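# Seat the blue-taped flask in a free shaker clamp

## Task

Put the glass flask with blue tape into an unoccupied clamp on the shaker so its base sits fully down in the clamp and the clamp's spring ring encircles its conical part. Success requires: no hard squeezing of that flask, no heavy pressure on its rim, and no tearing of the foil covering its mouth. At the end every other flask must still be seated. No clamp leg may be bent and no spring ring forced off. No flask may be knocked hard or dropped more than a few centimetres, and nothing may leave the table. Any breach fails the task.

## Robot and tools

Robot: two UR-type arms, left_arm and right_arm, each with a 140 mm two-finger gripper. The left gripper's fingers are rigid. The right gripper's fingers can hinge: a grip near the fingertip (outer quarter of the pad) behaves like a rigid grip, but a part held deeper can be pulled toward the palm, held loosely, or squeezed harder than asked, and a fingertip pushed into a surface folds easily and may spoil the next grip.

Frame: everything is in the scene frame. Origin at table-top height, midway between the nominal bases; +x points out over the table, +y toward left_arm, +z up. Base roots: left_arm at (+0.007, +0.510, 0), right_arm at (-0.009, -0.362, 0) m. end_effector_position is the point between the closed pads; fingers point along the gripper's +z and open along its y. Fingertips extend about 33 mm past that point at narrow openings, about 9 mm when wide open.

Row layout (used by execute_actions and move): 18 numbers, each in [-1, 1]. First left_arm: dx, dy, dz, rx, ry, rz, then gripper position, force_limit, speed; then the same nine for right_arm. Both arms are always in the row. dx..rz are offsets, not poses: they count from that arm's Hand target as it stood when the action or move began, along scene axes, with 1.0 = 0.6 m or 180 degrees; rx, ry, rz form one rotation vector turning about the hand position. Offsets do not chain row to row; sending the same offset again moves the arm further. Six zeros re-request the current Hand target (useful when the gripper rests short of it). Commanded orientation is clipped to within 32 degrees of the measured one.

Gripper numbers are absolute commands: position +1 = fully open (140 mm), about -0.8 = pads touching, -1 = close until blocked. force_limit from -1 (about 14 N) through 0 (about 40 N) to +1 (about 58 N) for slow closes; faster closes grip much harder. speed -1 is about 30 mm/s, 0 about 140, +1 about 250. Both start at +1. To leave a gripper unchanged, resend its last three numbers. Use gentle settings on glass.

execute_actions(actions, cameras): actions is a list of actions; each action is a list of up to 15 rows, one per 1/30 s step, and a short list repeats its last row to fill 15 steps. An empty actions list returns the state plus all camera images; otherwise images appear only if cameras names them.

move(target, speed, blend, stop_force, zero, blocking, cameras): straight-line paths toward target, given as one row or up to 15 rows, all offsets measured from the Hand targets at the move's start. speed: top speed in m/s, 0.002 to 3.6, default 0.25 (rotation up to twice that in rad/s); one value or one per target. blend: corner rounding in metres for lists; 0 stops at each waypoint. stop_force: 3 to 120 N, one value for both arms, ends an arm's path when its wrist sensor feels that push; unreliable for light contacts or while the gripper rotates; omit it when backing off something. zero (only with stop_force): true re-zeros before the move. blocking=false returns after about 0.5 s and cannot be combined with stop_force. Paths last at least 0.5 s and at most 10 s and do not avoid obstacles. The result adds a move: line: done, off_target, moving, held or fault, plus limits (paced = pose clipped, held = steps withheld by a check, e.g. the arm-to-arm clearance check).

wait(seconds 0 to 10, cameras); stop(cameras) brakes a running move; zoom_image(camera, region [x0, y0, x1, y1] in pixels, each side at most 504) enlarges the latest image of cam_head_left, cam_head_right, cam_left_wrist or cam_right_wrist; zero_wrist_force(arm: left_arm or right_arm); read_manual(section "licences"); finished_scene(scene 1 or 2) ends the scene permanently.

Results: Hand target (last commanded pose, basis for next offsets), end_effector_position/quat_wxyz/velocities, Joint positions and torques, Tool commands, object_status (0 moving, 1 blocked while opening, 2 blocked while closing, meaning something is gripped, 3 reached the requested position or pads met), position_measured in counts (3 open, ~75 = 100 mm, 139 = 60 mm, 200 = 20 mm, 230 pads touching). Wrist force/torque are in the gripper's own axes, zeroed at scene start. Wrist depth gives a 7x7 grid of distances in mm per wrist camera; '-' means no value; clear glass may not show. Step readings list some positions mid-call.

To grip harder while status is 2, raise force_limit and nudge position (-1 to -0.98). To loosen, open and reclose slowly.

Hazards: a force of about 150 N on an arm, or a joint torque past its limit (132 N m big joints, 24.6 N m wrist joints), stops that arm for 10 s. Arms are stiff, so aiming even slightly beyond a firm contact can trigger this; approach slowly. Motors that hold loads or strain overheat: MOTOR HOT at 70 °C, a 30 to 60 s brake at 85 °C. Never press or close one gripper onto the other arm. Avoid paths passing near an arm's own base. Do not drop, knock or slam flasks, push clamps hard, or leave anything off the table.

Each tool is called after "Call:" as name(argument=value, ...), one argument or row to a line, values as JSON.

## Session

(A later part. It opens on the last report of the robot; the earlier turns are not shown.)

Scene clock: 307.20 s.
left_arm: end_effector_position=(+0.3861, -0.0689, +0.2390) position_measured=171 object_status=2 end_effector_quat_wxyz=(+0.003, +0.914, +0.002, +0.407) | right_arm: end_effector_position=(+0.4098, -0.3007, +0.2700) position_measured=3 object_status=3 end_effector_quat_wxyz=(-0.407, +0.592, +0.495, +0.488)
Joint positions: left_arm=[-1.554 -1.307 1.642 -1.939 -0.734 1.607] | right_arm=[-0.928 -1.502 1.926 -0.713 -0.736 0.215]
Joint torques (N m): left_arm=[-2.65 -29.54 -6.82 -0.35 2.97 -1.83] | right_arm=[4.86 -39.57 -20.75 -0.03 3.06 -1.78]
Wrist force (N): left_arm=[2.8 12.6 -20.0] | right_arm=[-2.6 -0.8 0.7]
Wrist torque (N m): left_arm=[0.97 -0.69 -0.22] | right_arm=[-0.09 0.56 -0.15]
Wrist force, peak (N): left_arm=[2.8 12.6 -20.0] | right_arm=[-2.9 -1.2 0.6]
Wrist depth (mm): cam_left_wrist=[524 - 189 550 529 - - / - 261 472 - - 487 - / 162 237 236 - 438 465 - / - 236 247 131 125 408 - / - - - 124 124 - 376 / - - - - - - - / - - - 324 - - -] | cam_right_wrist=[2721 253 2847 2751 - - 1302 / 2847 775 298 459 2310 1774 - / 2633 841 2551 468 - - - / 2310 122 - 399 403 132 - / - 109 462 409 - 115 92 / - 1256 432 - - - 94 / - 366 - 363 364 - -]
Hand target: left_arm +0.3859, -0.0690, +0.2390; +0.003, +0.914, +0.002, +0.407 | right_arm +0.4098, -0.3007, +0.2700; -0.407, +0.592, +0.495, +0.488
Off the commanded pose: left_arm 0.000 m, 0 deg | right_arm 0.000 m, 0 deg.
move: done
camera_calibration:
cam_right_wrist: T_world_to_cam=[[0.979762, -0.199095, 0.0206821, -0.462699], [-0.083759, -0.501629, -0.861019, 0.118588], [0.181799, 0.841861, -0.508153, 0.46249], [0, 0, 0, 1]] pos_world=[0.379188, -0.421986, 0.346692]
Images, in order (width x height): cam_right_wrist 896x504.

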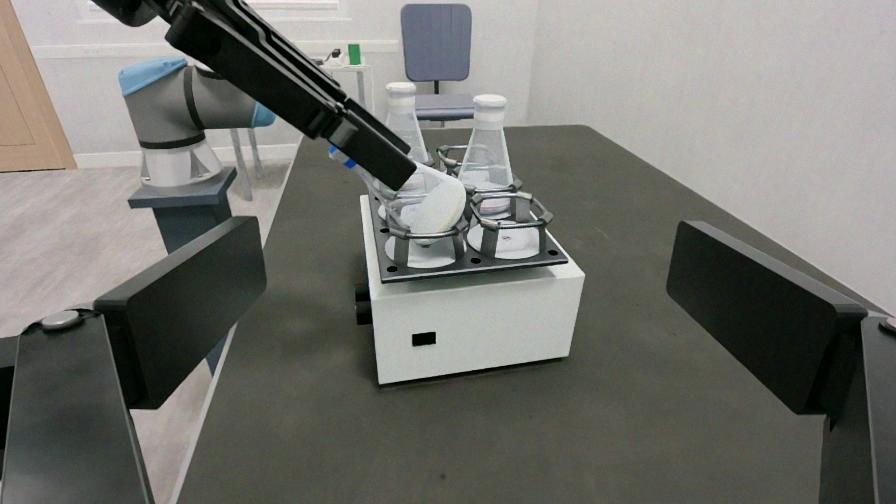

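Call:
move(
  target=[-0.02,0,0.004,0,0.011,0,-1,-0.05,-1,0,0,0,0,0,0,1,1,1],
  speed=0.04,
  cameras=["cam_right_wrist"],
)

Call:
zoom_image(
  camera="cam_right_wrist",
  region=[280, 80, 540, 300],
)

Scene clock: 308.87 s.
left_arm: end_effector_position=(+0.3738, -0.0691, +0.2415) position_measured=171 object_status=2 end_effector_quat_wxyz=(+0.003, +0.921, +0.002, +0.391) end_effector_velocity=(+0.001, +0.000, +0.000) end_effector_angular_velocity=(+0.000, -0.006, -0.001) | right_arm: end_effector_position=(+0.4098, -0.3007, +0.2700) position_measured=3 object_status=3 end_effector_quat_wxyz=(-0.407, +0.592, +0.495, +0.488)
Joint positions: left_arm=[-1.562 -1.319 1.626 -1.901 -0.768 1.593] | right_arm=[-0.928 -1.502 1.926 -0.713 -0.736 0.215]
Joint velocities: left_arm=[0 0.001 0.003 -0.005 0.006 0.002] | right_arm=[within noise]
Joint torques (N m): left_arm=[-0.4 -29.63 -15.61 -4.32 2.95 0.77] | right_arm=[4.26 -38.47 -22.57 0.08 2.95 -1.62]
Wrist force (N): left_arm=[3.2 3.8 5.2] | right_arm=[-2.5 -0.8 0.6]
Wrist torque (N m): left_arm=[0.35 -0.40 -0.13] | right_arm=[-0.08 0.53 -0.15]
Wrist force, peak (N): left_arm=[2.8 12.8 -20.0] | right_arm=[-2.8 -1.2 0.6]
Wrist depth (mm): cam_left_wrist=[- 508 201 - - - - / - 264 270 283 - 501 478 / 164 238 261 - - - 455 / 385 237 211 169 122 - - / 372 - - 132 100 - - / - - - 340 - - - / - - - 330 - - -] | cam_right_wrist=[2721 253 2751 2782 - - - / 2782 780 310 2605 - 1502 1302 / 2881 853 345 453 - 2024 1243 / 2226 122 - 396 397 132 1183 / - 109 - 412 448 116 92 / - 1302 441 - - - 95 / - 372 - - - - -]
Hand target: left_arm +0.3739, -0.0690, +0.2414; +0.003, +0.920, +0.002, +0.391 | right_arm +0.4098, -0.3007, +0.2700; -0.407, +0.592, +0.495, +0.488
Off the commanded pose: left_arm 0.000 m, 0 deg | right_arm 0.000 m, 0 deg.
move: done
camera_calibration:
cam_right_wrist: T_world_to_cam=[[0.979762, -0.199095, 0.0206821, -0.462699], [-0.083759, -0.501629, -0.861019, 0.118588], [0.181799, 0.841861, -0.508153, 0.46249], [0, 0, 0, 1]] pos_world=[0.379188, -0.421986, 0.346692]
Images, in order (width x height): cam_right_wrist 896x504.

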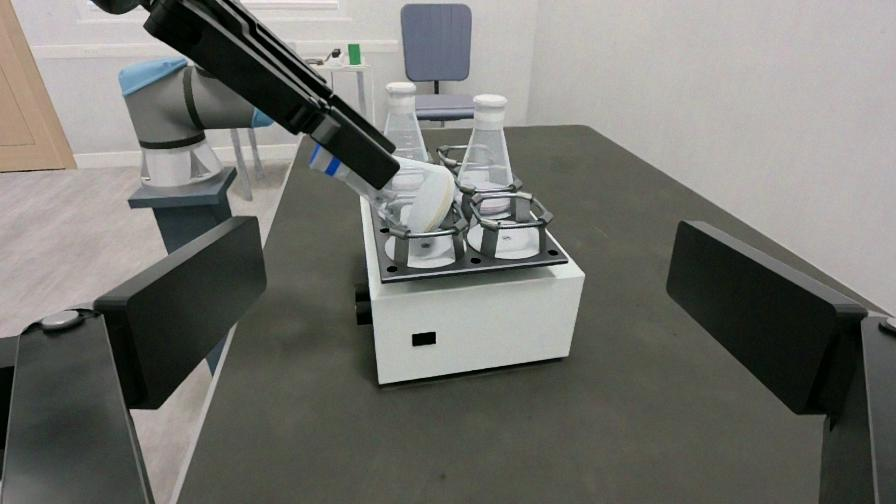

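Scaled by 1.938 from the camera's 896x504 image, which has a finer 1280x720 frame.

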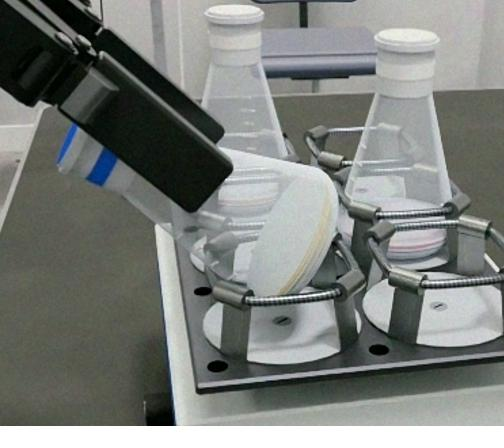

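Call:
move(
  target=[
    [-0.005,0,0.1,0,0,0,-1,-0.05,-1,0,0,0,0,0,0,1,1,1],
    [0.06,0,0.14,0,0.2,0,-1,-0.05,-1,0,0,0,0,0,0,1,1,1],
  ],
  speed=[0.06,0.12],
  cameras=["cam_left_wrist","cam_right_wrist"],
)

Call:
zoom_image(
  camera="cam_right_wrist",
  region=[300, 20, 560, 280],
)

Scene clock: 314.40 s.
left_arm: end_effector_position=(+0.4101, -0.0689, +0.3253) position_measured=171 object_status=2 end_effector_quat_wxyz=(+0.002, +0.996, +0.003, +0.087) | right_arm: end_effector_position=(+0.4098, -0.3007, +0.2700) position_measured=3 object_status=3 end_effector_quat_wxyz=(-0.407, +0.592, +0.495, +0.488)
Joint positions: left_arm=[-1.234 -1.142 0.945 -1.438 -1.408 1.915] | right_arm=[-0.928 -1.502 1.926 -0.713 -0.736 0.215]
Joint torques (N m): left_arm=[-12.64 -44.88 -28.57 -3.68 -0.93 -0.97] | right_arm=[3.83 -38.44 -22.73 0.1 2.89 -1.86]
Wrist force (N): left_arm=[1.9 2.4 4.5] | right_arm=[-2.3 -1.1 0.5]
Wrist torque (N m): left_arm=[0.73 -0.41 -0.30] | right_arm=[-0.13 0.50 -0.15]
Wrist force, peak (N): left_arm=[2.5 4.2 5.8] | right_arm=[-2.8 -1.3 0.6]
Wrist depth (mm): cam_left_wrist=[- - 197 - 419 419 437 / 424 425 303 279 453 - - / 448 303 312 215 - - 455 / 456 300 286 167 116 - - / - - - 126 123 - - / - - - 1289 - - - / - - - 1325 - - -] | cam_right_wrist=[2473 763 2449 2661 2691 - 1150 / 3180 780 3180 477 - - - / 3023 841 2473 475 - 956 1128 / 2148 122 - 397 398 133 - / - 109 498 417 440 116 92 / - 1296 - 419 429 - 94 / - 366 386 373 364 363 -]
Hand target: left_arm +0.4099, -0.0690, +0.3254; +0.002, +0.996, +0.002, +0.087 | right_arm +0.4098, -0.3007, +0.2700; -0.407, +0.592, +0.495, +0.488
Off the commanded pose: left_arm 0.000 m, 0 deg | right_arm 0.000 m, 0 deg.
move: done
camera_calibration:
cam_left_wrist: T_world_to_cam=[[0.0335031, -0.999393, 0.00954211, -0.0779675], [-0.97897, -0.0308931, 0.201654, 0.330757], [-0.201237, -0.0160975, -0.97941, 0.546139], [0, 0, 0, 1]] pos_world=[0.436316, -0.0589106, 0.468939]
cam_right_wrist: T_world_to_cam=[[0.979762, -0.199095, 0.0206821, -0.462699], [-0.083759, -0.501629, -0.861019, 0.118588], [0.181799, 0.841861, -0.508153, 0.46249], [0, 0, 0, 1]] pos_world=[0.379188, -0.421986, 0.346692]
Images, in order (width x height): cam_left_wrist 896x504, cam_right_wrist 896x504.

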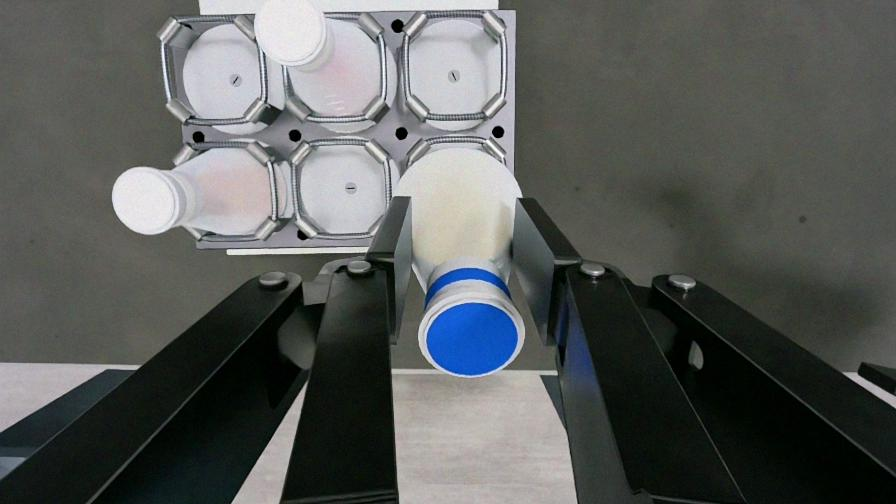

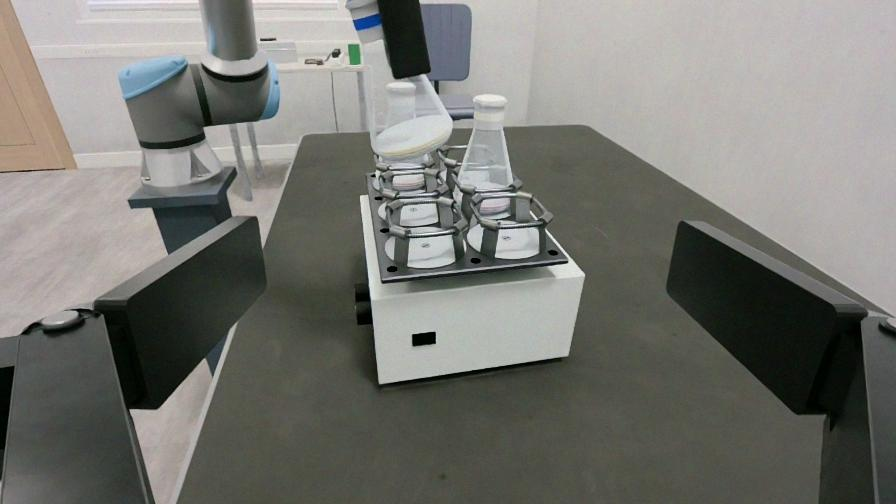

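Scaled by 1.938 from the camera's 896x504 image, which has a finer 1280x720 frame.

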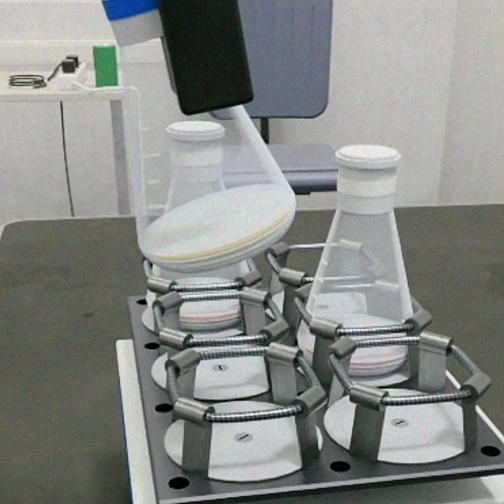

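Call:
move(
  target=[0.02,-0.0017,-0.0833,0,0,0,-1,-0.05,-1,0,0,0,0,0,0,1,1,1],
  speed=0.1,
)

Call:
move(
  target=[0,0,-0.05,0,0,0,-1,-0.05,-1,0,0,0,0,0,0,1,1,1],
  speed=0.02,
  stop_force=20,
  cameras=["cam_left_wrist","cam_right_wrist"],
)

Call:
zoom_image(
  camera="cam_right_wrist",
  region=[320, 60, 540, 290],
)

Scene clock: 321.90 s.
left_arm: end_effector_position=(+0.4221, -0.0699, +0.2754) position_measured=171 object_status=2 end_effector_quat_wxyz=(+0.002, +0.996, +0.003, +0.087) | right_arm: end_effector_position=(+0.4098, -0.3007, +0.2700) position_measured=3 object_status=3 end_effector_quat_wxyz=(-0.407, +0.592, +0.495, +0.488)
Joint positions: left_arm=[-1.218 -1.14 1.072 -1.569 -1.409 1.932] | right_arm=[-0.928 -1.502 1.926 -0.713 -0.736 0.215]
Joint torques (N m): left_arm=[-14.76 -51.71 -18.96 -4.09 -0.21 -1.89] | right_arm=[4.44 -39.12 -23.45 0.18 3.08 -1.79]
Wrist force (N): left_arm=[1.7 2.2 4.4] | right_arm=[-2.5 -1.1 0.3]
Wrist torque (N m): left_arm=[0.70 -0.37 -0.41] | right_arm=[-0.15 0.54 -0.15]
Wrist force, peak (N): left_arm=[1.9 2.3 6.4] | right_arm=[-2.7 -1.3 0.6]
Wrist depth (mm): cam_left_wrist=[- 221 170 220 379 - 388 / - 253 247 256 398 - - / - 256 263 - - 403 397 / - 243 241 145 116 - - / 428 - - 126 123 - - / - - - 1262 - - - / - - - 1303 - - -] | cam_right_wrist=[2551 756 2449 301 - - - / 2721 805 - 323 - - - / 2721 833 - 483 - - 1256 / 2186 122 - 394 426 133 1206 / - 109 496 415 439 116 92 / - 1296 - 453 - - 94 / - - 365 363 394 - -]
Hand target: left_arm +0.4219, -0.0700, +0.2754; +0.002, +0.996, +0.002, +0.087 | right_arm +0.4098, -0.3007, +0.2700; -0.407, +0.592, +0.495, +0.488
Off the commanded pose: left_arm 0.000 m, 0 deg | right_arm 0.000 m, 0 deg.
move: done

Scene clock: 323.80 s.
left_arm: end_effector_position=(+0.4219, -0.0701, +0.2553) position_measured=171 object_status=2 end_effector_quat_wxyz=(+0.002, +0.996, +0.002, +0.087) | right_arm: end_effector_position=(+0.4098, -0.3007, +0.2700) position_measured=3 object_status=3 end_effector_quat_wxyz=(-0.407, +0.592, +0.495, +0.488)
Joint positions: left_arm=[-1.218 -1.142 1.127 -1.622 -1.409 1.932] | right_arm=[-0.928 -1.502 1.926 -0.713 -0.736 0.215]
Joint torques (N m): left_arm=[8.84 -31.72 -14.31 -3.56 2.21 -0.64] | right_arm=[4.2 -39.88 -23.77 0.18 2.85 -1.77]
Wrist force (N): left_arm=[-0.7 2.5 -5.1] | right_arm=[-2.4 -1.0 0.7]
Wrist torque (N m): left_arm=[0.50 -0.41 -0.41] | right_arm=[-0.12 0.51 -0.15]
Wrist force, peak (N): left_arm=[-8.8 1.6 -26.9] | right_arm=[-2.7 -1.1 0.8]
Wrist depth (mm): cam_left_wrist=[- 130 200 - 369 363 366 / - 216 - - 369 - - / - 238 246 214 - - - / 164 - 250 168 116 - 404 / - - - 128 123 - 407 / - - - - - - - / - - - 1268 - - -] | cam_right_wrist=[3023 775 2499 2577 2075 - - / 3767 803 3099 320 - 1774 - / 2847 819 - 453 - - - / 2129 122 - 394 430 133 1194 / - 109 427 412 428 116 92 / - 1345 - - - 417 94 / - 376 - - 392 - -]
Hand target: left_arm +0.4219, -0.0700, +0.2553; +0.002, +0.996, +0.002, +0.087 (not the last commanded pose) | right_arm +0.4098, -0.3007, +0.2700; -0.407, +0.592, +0.495, +0.488
Off the commanded pose: left_arm 0.010 m, 0 deg | right_arm 0.000 m, 0 deg.
move: contact (left_arm)
camera_calibration:
cam_left_wrist: T_world_to_cam=[[0.0331859, -0.999399, 0.0100062, -0.0789353], [-0.978961, -0.0304871, 0.201758, 0.356367], [-0.201331, -0.0164912, -0.979384, 0.479943], [0, 0, 0, 1]] pos_world=[0.448117, -0.0601084, 0.398939]
cam_right_wrist: T_world_to_cam=[[0.979762, -0.199095, 0.0206821, -0.462699], [-0.083759, -0.501629, -0.861019, 0.118588], [0.181799, 0.841861, -0.508153, 0.46249], [0, 0, 0, 1]] pos_world=[0.379188, -0.421986, 0.346692]
Images, in order (width x height): cam_left_wrist 896x504, cam_right_wrist 896x504.

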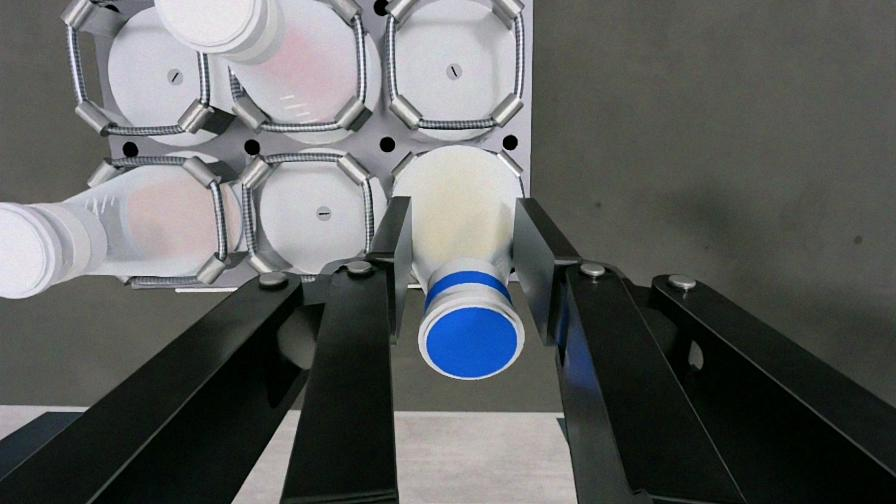

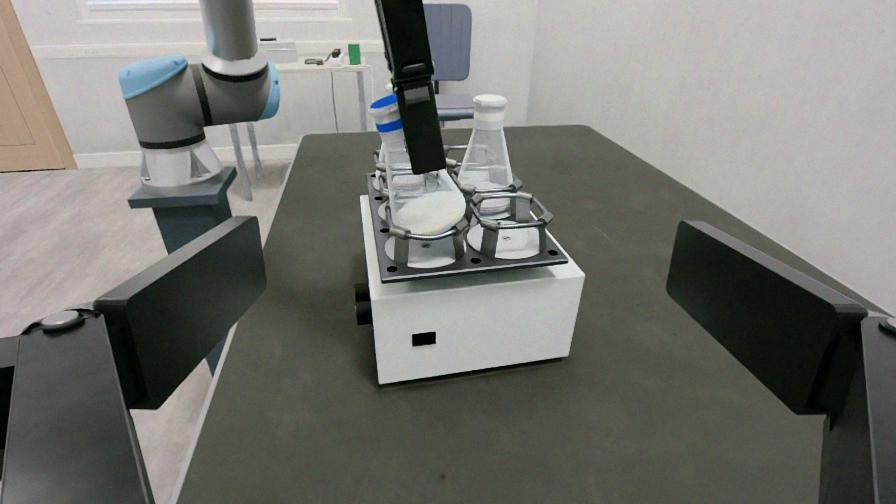

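Scaled by 2.191 from the camera's 896x504 image, which has a finer 1280x720 frame.

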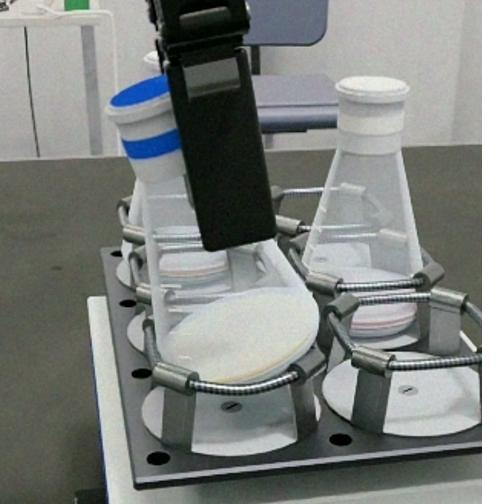

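Call:
move(
  target=[
    [-0.013,0,-0.003,0,0,0,-1,-0.05,-1,0,0,0,0,0,0,1,1,1],
    [-0.013,0,-0.018,0,0,0,-1,-0.05,-1,0,0,0,0,0,0,1,1,1],
  ],
  speed=0.02,
  stop_force=35,
  cameras=["cam_right_wrist"],
)

Call:
zoom_image(
  camera="cam_right_wrist",
  region=[320, 60, 540, 290],
)

Scene clock: 327.43 s.
left_arm: end_effector_position=(+0.4139, -0.0702, +0.2452) position_measured=171 object_status=2 end_effector_quat_wxyz=(+0.003, +0.996, +0.002, +0.087) | right_arm: end_effector_position=(+0.4098, -0.3007, +0.2700) position_measured=3 object_status=3 end_effector_quat_wxyz=(-0.407, +0.592, +0.495, +0.488)
Joint positions: left_arm=[-1.229 -1.153 1.168 -1.65 -1.409 1.921] | right_arm=[-0.928 -1.502 1.926 -0.713 -0.736 0.215]
Joint torques (N m): left_arm=[20.84 -15.37 -14.64 -3.73 8 1.28] | right_arm=[4.97 -39.12 -23.55 0.03 2.91 -1.99]
Wrist force (N): left_arm=[-23.5 0.7 -32.9] | right_arm=[-2.4 -1.0 0.5]
Wrist torque (N m): left_arm=[0.54 -0.82 -0.33] | right_arm=[-0.12 0.52 -0.15]
Wrist force, peak (N): left_arm=[-35.2 0.0 -49.0] | right_arm=[-2.8 -1.2 0.5]
Wrist depth (mm): cam_left_wrist=[223 216 211 - - - - / - 199 203 200 - - 368 / 206 208 236 203 - - 380 / - 213 241 212 116 - 399 / 405 - - 138 - - - / - - - 413 - - - / - - - 1268 - - -] | cam_right_wrist=[2881 768 2424 2633 4296 2007 1302 / 2950 800 865 417 - - 1189 / 2915 824 3061 453 - - - / 2246 122 - 395 434 133 - / - 109 - 411 444 116 92 / - 1262 - - 456 - 95 / - 370 383 - 362 - -]
Hand target: left_arm +0.4139, -0.0702, +0.2452; +0.003, +0.996, +0.002, +0.087 (not the last commanded pose) | right_arm +0.4098, -0.3007, +0.2700; -0.407, +0.592, +0.495, +0.488
Off the commanded pose: left_arm 0.001 m, 0 deg | right_arm 0.000 m, 0 deg.
move: contact (left_arm); path passed 1 of 2 targets
camera_calibration:
cam_right_wrist: T_world_to_cam=[[0.979762, -0.199095, 0.0206821, -0.462699], [-0.083759, -0.501629, -0.861019, 0.118588], [0.181799, 0.841861, -0.508153, 0.46249], [0, 0, 0, 1]] pos_world=[0.379188, -0.421986, 0.346692]
Images, in order (width x height): cam_right_wrist 896x504.

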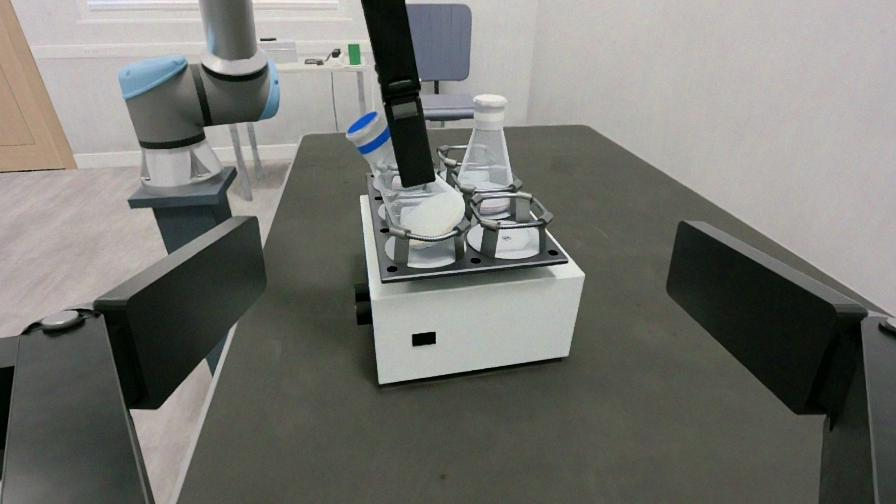

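Scaled by 2.191 from the camera's 896x504 image, which has a finer 1280x720 frame.

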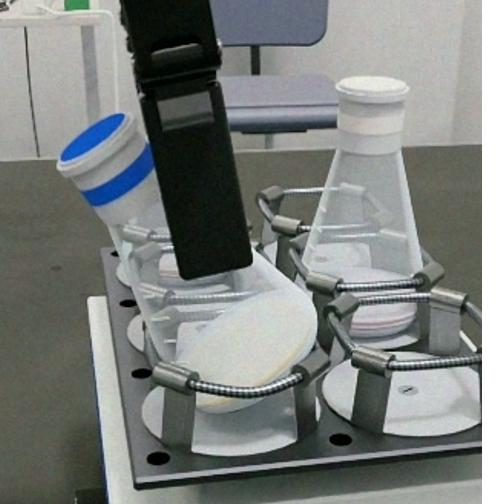

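Call:
move(
  target=[
    [0.003,0,0.03,0,0.02,0,-1,-0.05,-1,0,0,0,0,0,0,1,1,1],
    [0.02,0,0.08,0,0.111,0,-1,-0.05,-1,0,0,0,0,0,0,1,1,1],
  ],
  speed=0.06,
  blend=[0.005,0],
  cameras=["cam_right_wrist"],
)

Call:
zoom_image(
  camera="cam_right_wrist",
  region=[320, 60, 540, 290],
)

Scene clock: 338.80 s.
left_arm: end_effector_position=(+0.4260, -0.0701, +0.2932) position_measured=171 object_status=2 end_effector_quat_wxyz=(+0.002, +0.996, +0.003, -0.087) | right_arm: end_effector_position=(+0.4098, -0.3007, +0.2700) position_measured=3 object_status=3 end_effector_quat_wxyz=(-0.407, +0.592, +0.495, +0.488)
Joint positions: left_arm=[-1.073 -0.918 0.64 -1.212 -1.725 2.077] | right_arm=[-0.928 -1.502 1.926 -0.713 -0.736 0.215]
Joint torques (N m): left_arm=[-15.21 -55.49 -25.41 -3.6 0.44 -1.75] | right_arm=[4.16 -39.64 -23.61 0.07 2.88 -1.66]
Wrist force (N): left_arm=[4.7 1.3 5.7] | right_arm=[-2.3 -0.9 0.7]
Wrist torque (N m): left_arm=[0.51 -0.96 -0.50] | right_arm=[-0.11 0.50 -0.15]
Wrist force, peak (N): left_arm=[-23.9 0.9 -33.2] | right_arm=[-2.7 -1.4 0.5]
Wrist depth (mm): cam_left_wrist=[349 214 217 - - 369 367 / 389 226 243 256 383 384 - / - 257 274 - - - 427 / 472 464 455 - 116 478 478 / 668 - - 131 - - 1482 / - - - - - - - / - - - 1757 - - -] | cam_right_wrist=[3265 785 2751 303 - 1466 1150 / 3222 792 2881 318 2401 1800 1177 / 2915 844 907 465 - 1737 1282 / 2167 122 760 397 403 133 - / - 109 505 412 448 116 92 / - 1331 436 421 - - 94 / - - - - 371 - -]
Hand target: left_arm +0.4259, -0.0702, +0.2932; +0.002, +0.996, +0.003, -0.087 | right_arm +0.4098, -0.3007, +0.2700; -0.407, +0.592, +0.495, +0.488
Off the commanded pose: left_arm 0.000 m, 0 deg | right_arm 0.000 m, 0 deg.
move: done
camera_calibration:
cam_right_wrist: T_world_to_cam=[[0.979762, -0.199095, 0.0206821, -0.462699], [-0.083759, -0.501629, -0.861019, 0.118588], [0.181799, 0.841861, -0.508153, 0.46249], [0, 0, 0, 1]] pos_world=[0.379188, -0.421986, 0.346692]
Images, in order (width x height): cam_right_wrist 896x504.

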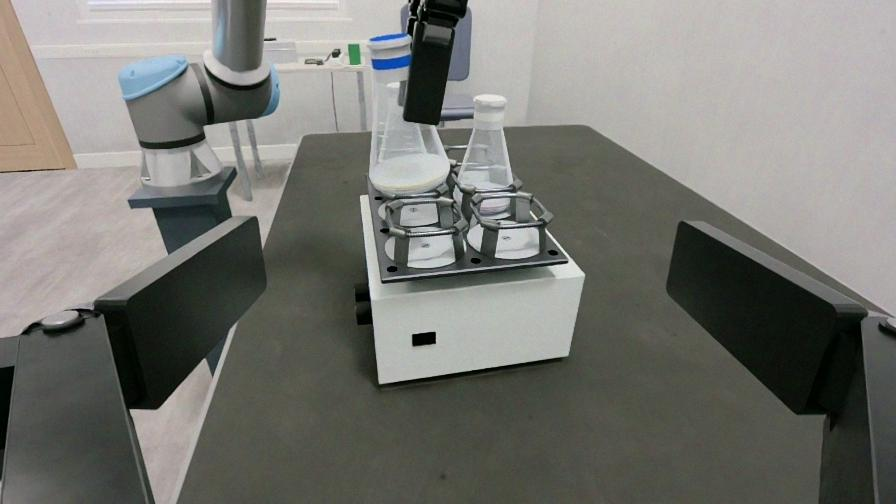

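Scaled by 2.191 from the camera's 896x504 image, which has a finer 1280x720 frame.

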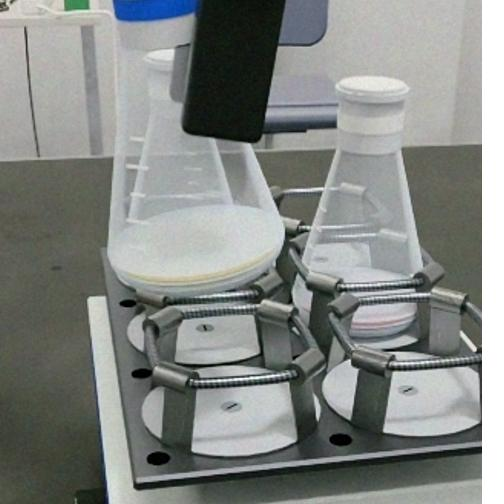

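Call:
move(
  target=[
    [0,0.02,0.02,-0.08,0,0,-1,-0.05,-1,0,0,0,0,0,0,1,1,1],
    [0.0108,0.063,0.011,-0.194,0,0,-1,-0.05,-1,0,0,0,0,0,0,1,1,1],
  ],
  speed=0.1,
  blend=[0.01,0],
  cameras=["cam_left_wrist","cam_right_wrist","cam_head_right"],
)

Call:
zoom_image(
  camera="cam_right_wrist",
  region=[320, 60, 540, 290],
)

Call:
zoom_image(
  camera="cam_head_right",
  region=[400, 60, 540, 210],
)

Scene clock: 344.90 s.
left_arm: end_effector_position=(+0.4324, -0.0323, +0.2999) position_measured=171 object_status=2 end_effector_quat_wxyz=(+0.301, +0.950, -0.023, -0.084) | right_arm: end_effector_position=(+0.4098, -0.3007, +0.2700) position_measured=3 object_status=3 end_effector_quat_wxyz=(-0.407, +0.592, +0.495, +0.488)
Joint positions: left_arm=[-0.882 -1.315 1.47 -2.109 -2.091 2.213] | right_arm=[-0.928 -1.502 1.926 -0.713 -0.736 0.215]
Joint torques (N m): left_arm=[-15.39 -31.31 -18.12 -5.28 -1.67 -1.86] | right_arm=[3.5 -39.97 -23.92 0.31 2.96 -1.7]
Wrist force (N): left_arm=[4.1 1.0 4.8] | right_arm=[-2.4 -0.9 0.6]
Wrist torque (N m): left_arm=[0.47 -0.84 -0.33] | right_arm=[-0.10 0.51 -0.15]
Wrist force, peak (N): left_arm=[4.9 1.6 6.0] | right_arm=[-2.9 -1.2 0.8]
Wrist depth (mm): cam_left_wrist=[- - - 436 - - 297 / - 185 255 282 581 773 328 / 191 229 256 208 686 - 352 / 200 242 - 165 155 380 1473 / - - - 131 - - 1581 / - - - 1913 - - - / - - - 2217 - - -] | cam_right_wrist=[2751 808 2206 337 2148 - - / 2751 792 - 475 2167 1611 1113 / 2814 827 3139 456 - - 1282 / 2246 122 - 397 396 133 - / - 109 - 407 436 116 92 / - 1449 - 436 424 - 94 / - - - 352 380 - -]
Hand target: left_arm +0.4323, -0.0324, +0.2998; +0.301, +0.950, -0.023, -0.084 | right_arm +0.4098, -0.3007, +0.2700; -0.407, +0.592, +0.495, +0.488
Off the commanded pose: left_arm 0.000 m, 0 deg | right_arm 0.000 m, 0 deg.
move: done
camera_calibration:
cam_left_wrist: T_world_to_cam=[[0.0346115, -0.820407, 0.570732, -0.204884], [-0.851084, 0.275162, 0.447149, 0.239908], [-0.523888, -0.501217, -0.688711, 0.563052], [0, 0, 0, 1]] pos_world=[0.506249, 0.0481096, 0.397439]
cam_right_wrist: T_world_to_cam=[[0.979762, -0.199095, 0.0206821, -0.462699], [-0.083759, -0.501629, -0.861019, 0.118588], [0.181799, 0.841861, -0.508153, 0.46249], [0, 0, 0, 1]] pos_world=[0.379188, -0.421986, 0.346692]
Images, in order (width x height): cam_head_right 896x504, cam_left_wrist 896x504, cam_right_wrist 896x504.

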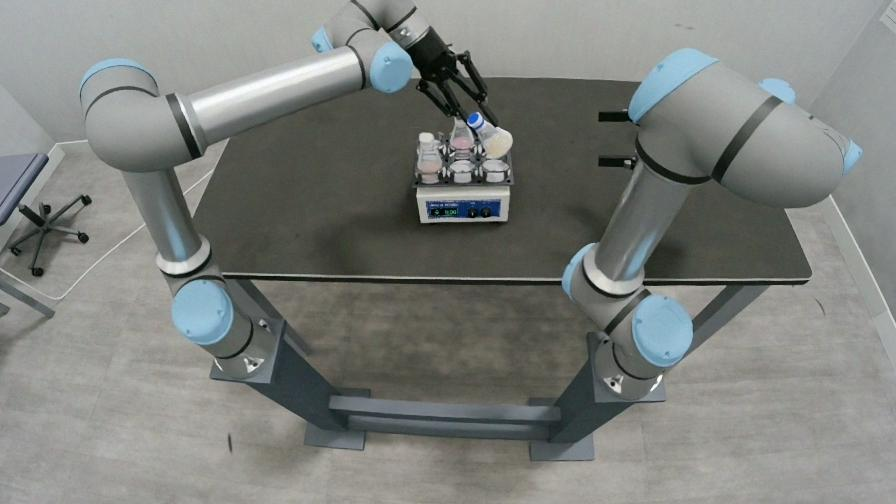

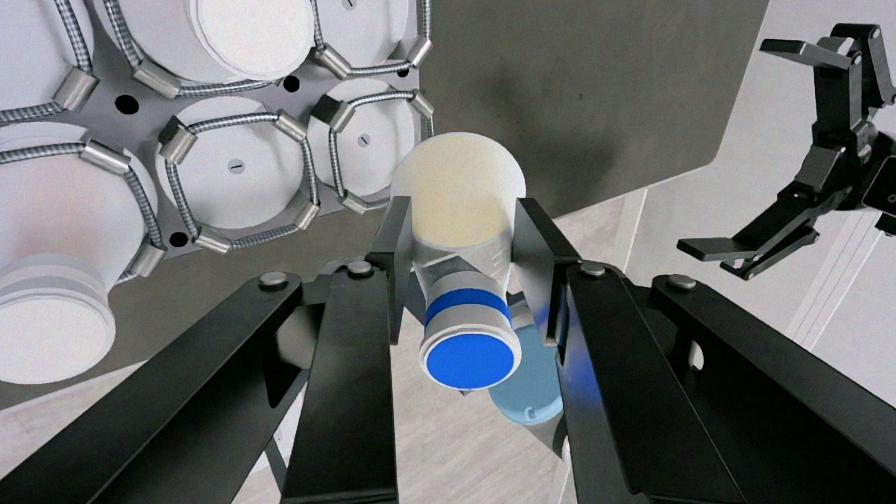

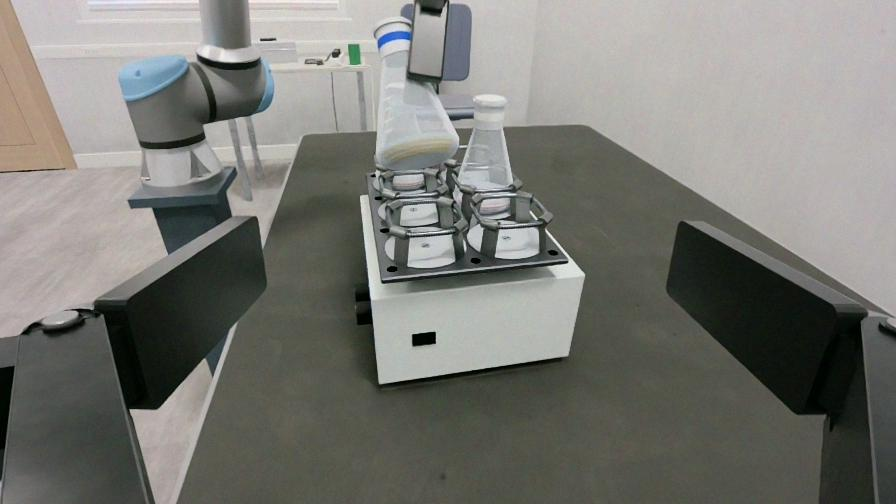

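Scaled by 2.191 from the camera's 896x504 image, which has a finer 1280x720 frame.

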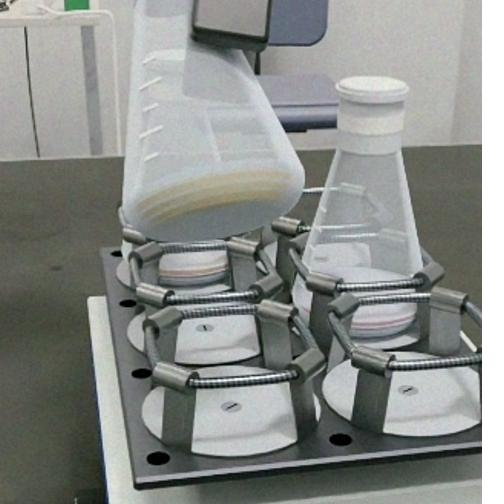

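Scaled by 3.360 from the camera's 896x504 image, which has a finer 1280x720 frame.

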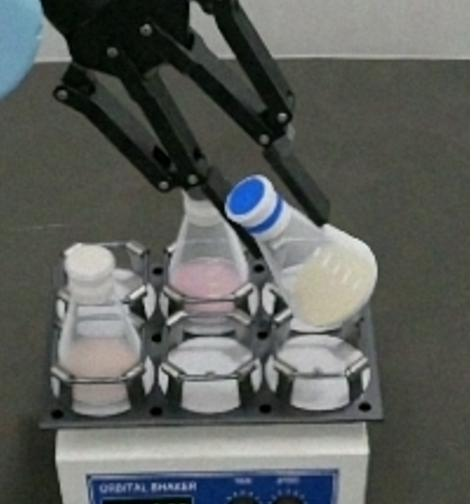

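Call:
move(
  target=[0,0,-0.09,0,0,0,-1,-0.05,-1,0,0,0,0,0,0,1,1,1],
  speed=0.03,
  stop_force=15,
  cameras=["cam_left_wrist","cam_right_wrist","cam_head_right"],
)

Call:
zoom_image(
  camera="cam_right_wrist",
  region=[320, 60, 540, 290],
)

Call:
zoom_image(
  camera="cam_head_right",
  region=[400, 60, 540, 210],
)

Scene clock: 351.63 s.
left_arm: end_effector_position=(+0.4324, -0.0324, +0.2464) position_measured=171 object_status=2 end_effector_quat_wxyz=(+0.301, +0.950, -0.024, -0.084) | right_arm: end_effector_position=(+0.4098, -0.3007, +0.2700) position_measured=3 object_status=3 end_effector_quat_wxyz=(-0.407, +0.592, +0.495, +0.488)
Joint positions: left_arm=[-0.882 -1.287 1.574 -2.241 -2.091 2.213] | right_arm=[-0.928 -1.502 1.926 -0.713 -0.736 0.215]
Joint torques (N m): left_arm=[-13.5 -36.51 -16.86 -2.11 1.06 0.75] | right_arm=[2.71 -38.21 -23.89 0.18 2.86 -1.85]
Wrist force (N): left_arm=[6.4 7.6 -6.7] | right_arm=[-2.6 -1.0 0.4]
Wrist torque (N m): left_arm=[-0.01 -0.92 -0.42] | right_arm=[-0.12 0.55 -0.15]
Wrist force, peak (N): left_arm=[7.9 10.4 -16.7] | right_arm=[-2.8 -1.3 0.3]
Wrist depth (mm): cam_left_wrist=[- - - - - 614 717 / - 140 182 219 - 773 - / 138 176 199 202 - 1770 1744 / 158 180 203 224 154 - 332 / - - - 132 - - 1530 / - - - 1853 - - - / - - - 2137 - - -] | cam_right_wrist=[2751 808 2847 357 2449 1841 1249 / 2721 811 3887 421 2551 - - / 3023 871 - 476 - - - / 2167 122 - 397 401 133 - / - 109 - 412 441 116 92 / - 1212 - 438 416 410 94 / - - - - 388 386 -]
Hand target: left_arm +0.4324, -0.0324, +0.2464; +0.301, +0.950, -0.024, -0.084 (not the last commanded pose) | right_arm +0.4098, -0.3007, +0.2700; -0.407, +0.592, +0.495, +0.488
Off the commanded pose: left_arm 0.001 m, 0 deg | right_arm 0.000 m, 0 deg.
move: contact (left_arm)
camera_calibration:
cam_left_wrist: T_world_to_cam=[[0.0343809, -0.820299, 0.5709, -0.174513], [-0.851026, 0.275474, 0.447066, 0.263741], [-0.523996, -0.501222, -0.688625, 0.526148], [0, 0, 0, 1]] pos_world=[0.50615, 0.0479103, 0.344039]
cam_right_wrist: T_world_to_cam=[[0.979762, -0.199095, 0.0206821, -0.462699], [-0.083759, -0.501629, -0.861019, 0.118588], [0.181799, 0.841861, -0.508153, 0.46249], [0, 0, 0, 1]] pos_world=[0.379188, -0.421986, 0.346692]
Images, in order (width x height): cam_head_right 896x504, cam_left_wrist 896x504, cam_right_wrist 896x504.

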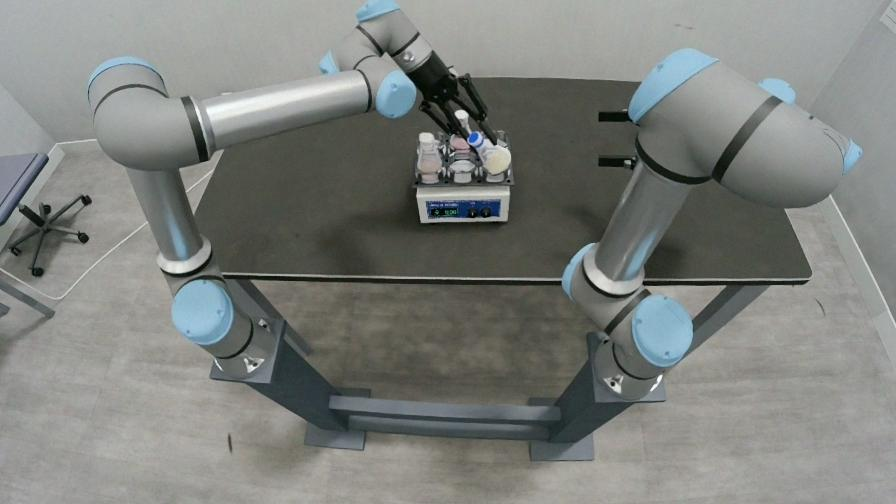

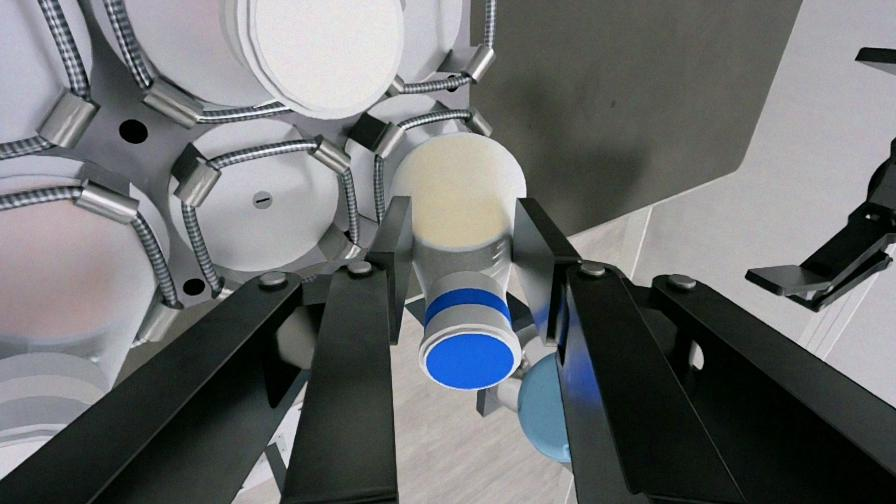

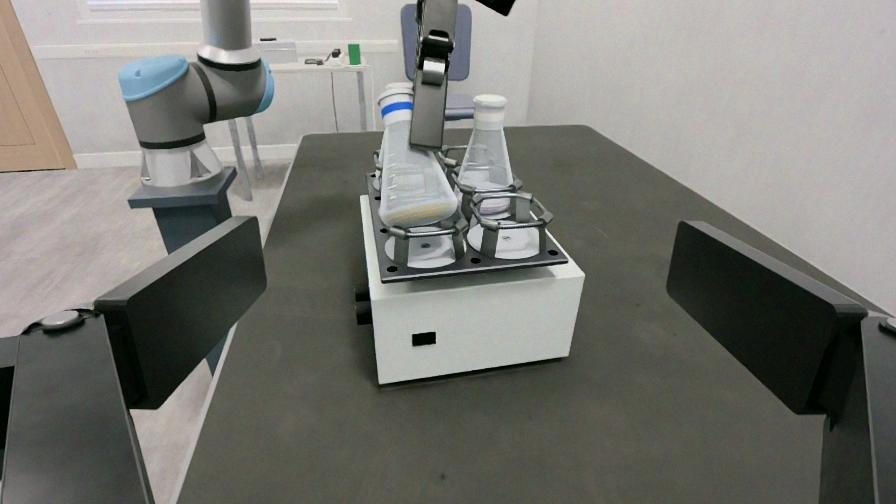

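Scaled by 2.191 from the camera's 896x504 image, which has a finer 1280x720 frame.

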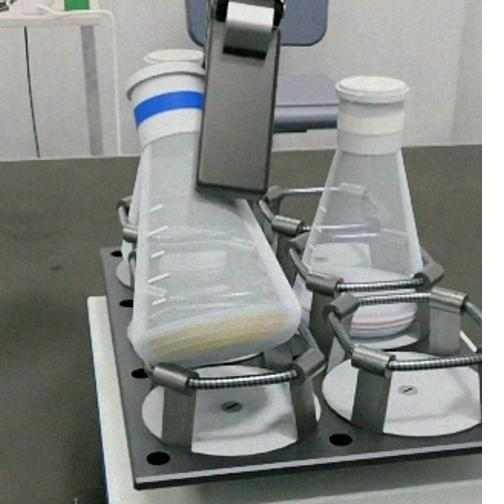

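Scaled by 3.360 from the camera's 896x504 image, which has a finer 1280x720 frame.

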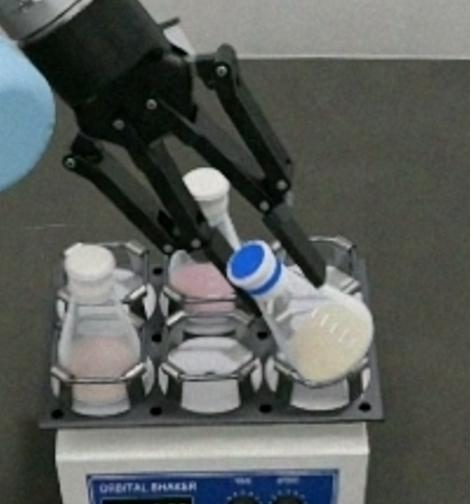

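Call:
move(
  target=[
    [0.006,0,0.005,0,0.01,0,-1,-0.05,-1,0,0,0,0,0,0,1,1,1],
    [0.006,-0.004,-0.034,0,0.01,0,-1,-0.05,-1,0,0,0,0,0,0,1,1,1],
  ],
  speed=0.02,
  stop_force=40,
  cameras=["cam_left_wrist","cam_right_wrist","cam_head_right"],
)

Call:
zoom_image(
  camera="cam_right_wrist",
  region=[320, 60, 540, 290],
)

Call:
zoom_image(
  camera="cam_head_right",
  region=[440, 110, 530, 210],
)

Scene clock: 357.87 s.
left_arm: end_effector_position=(+0.4362, -0.0333, +0.2423) position_measured=171 object_status=2 end_effector_quat_wxyz=(+0.302, +0.948, -0.019, -0.098) | right_arm: end_effector_position=(+0.4098, -0.3007, +0.2700) position_measured=3 object_status=3 end_effector_quat_wxyz=(-0.407, +0.592, +0.495, +0.488)
Joint positions: left_arm=[-0.868 -1.264 1.555 -2.223 -2.119 2.218] | right_arm=[-0.928 -1.502 1.926 -0.713 -0.736 0.215]
Joint torques (N m): left_arm=[-2.62 -11.1 -1.61 3.06 -2.13 1.3] | right_arm=[3.06 -38.72 -24.42 0.24 2.86 -1.68]
Wrist force (N): left_arm=[13.7 12.8 -39.1] | right_arm=[-2.6 -1.0 0.7]
Wrist torque (N m): left_arm=[-0.69 -1.21 -0.48] | right_arm=[-0.12 0.56 -0.15]
Wrist force, peak (N): left_arm=[17.0 19.5 -52.5] | right_arm=[-2.9 -1.2 0.8]
Wrist depth (mm): cam_left_wrist=[- 140 - - - - - / - 139 - 195 - 746 1520 / 146 175 196 - - - - / 155 188 207 170 156 - 326 / 165 - - 131 - - 1464 / - - - 1960 - - - / - - - 2196 - - -] | cam_right_wrist=[3023 827 2401 428 2093 - - / 2751 795 - 367 - - - / 2847 839 - 454 1055 - - / 2226 122 - 392 392 133 - / - 109 501 410 422 116 92 / - 1475 - - - 424 94 / - 1134 369 354 - - -]
Hand target: left_arm +0.4362, -0.0333, +0.2423; +0.302, +0.948, -0.019, -0.098 (not the last commanded pose) | right_arm +0.4098, -0.3007, +0.2700; -0.407, +0.592, +0.495, +0.488
Off the commanded pose: left_arm 0.016 m, 0 deg | right_arm 0.000 m, 0 deg.
move: contact (left_arm); path passed 1 of 2 targets
camera_calibration:
cam_left_wrist: T_world_to_cam=[[0.0520705, -0.819633, 0.570518, -0.180595], [-0.836993, 0.275804, 0.472625, 0.256751], [-0.54473, -0.502129, -0.671666, 0.529838], [0, 0, 0, 1]] pos_world=[0.512921, 0.0472129, 0.33756]
cam_right_wrist: T_world_to_cam=[[0.979762, -0.199095, 0.0206821, -0.462699], [-0.083759, -0.501629, -0.861019, 0.118588], [0.181799, 0.841861, -0.508153, 0.46249], [0, 0, 0, 1]] pos_world=[0.379188, -0.421986, 0.346692]
Images, in order (width x height): cam_head_right 896x504, cam_left_wrist 896x504, cam_right_wrist 896x504.

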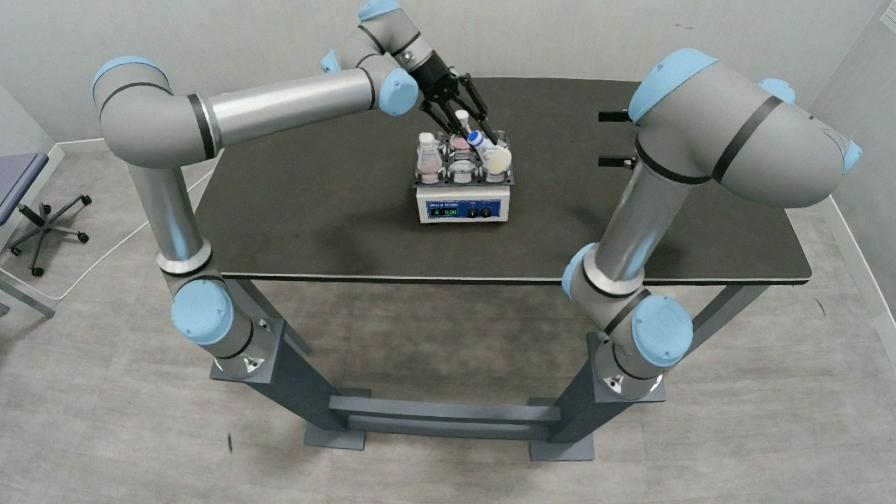

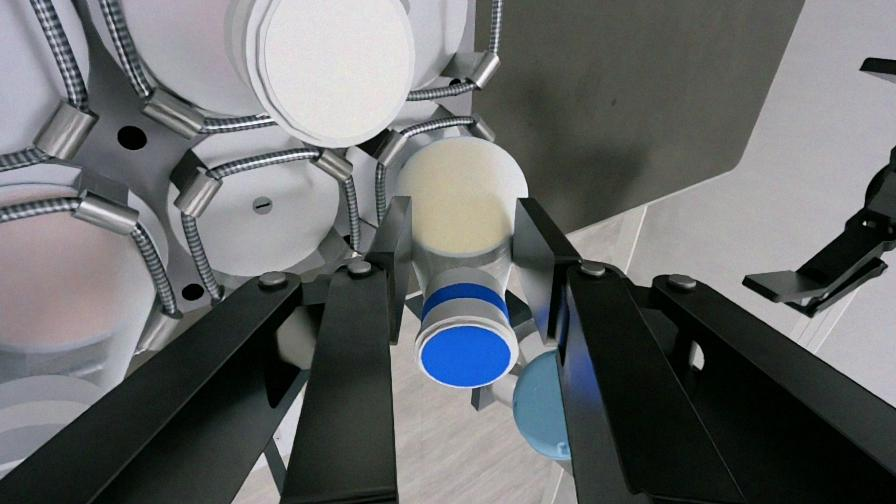

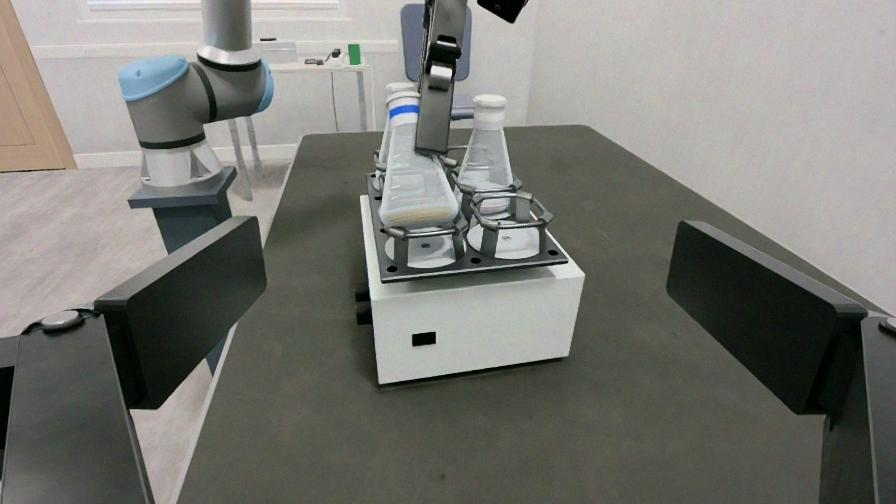

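Scaled by 2.191 from the camera's 896x504 image, which has a finer 1280x720 frame.

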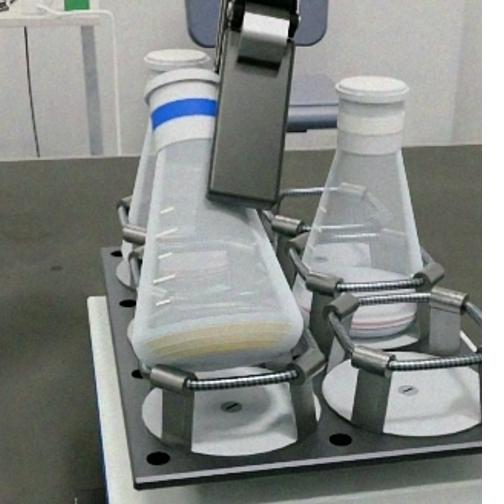

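Scaled by 5.040 from the camera's 896x504 image, which has a finer 1280x720 frame.

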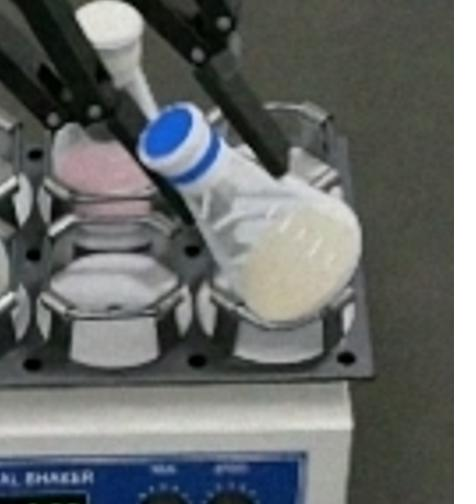

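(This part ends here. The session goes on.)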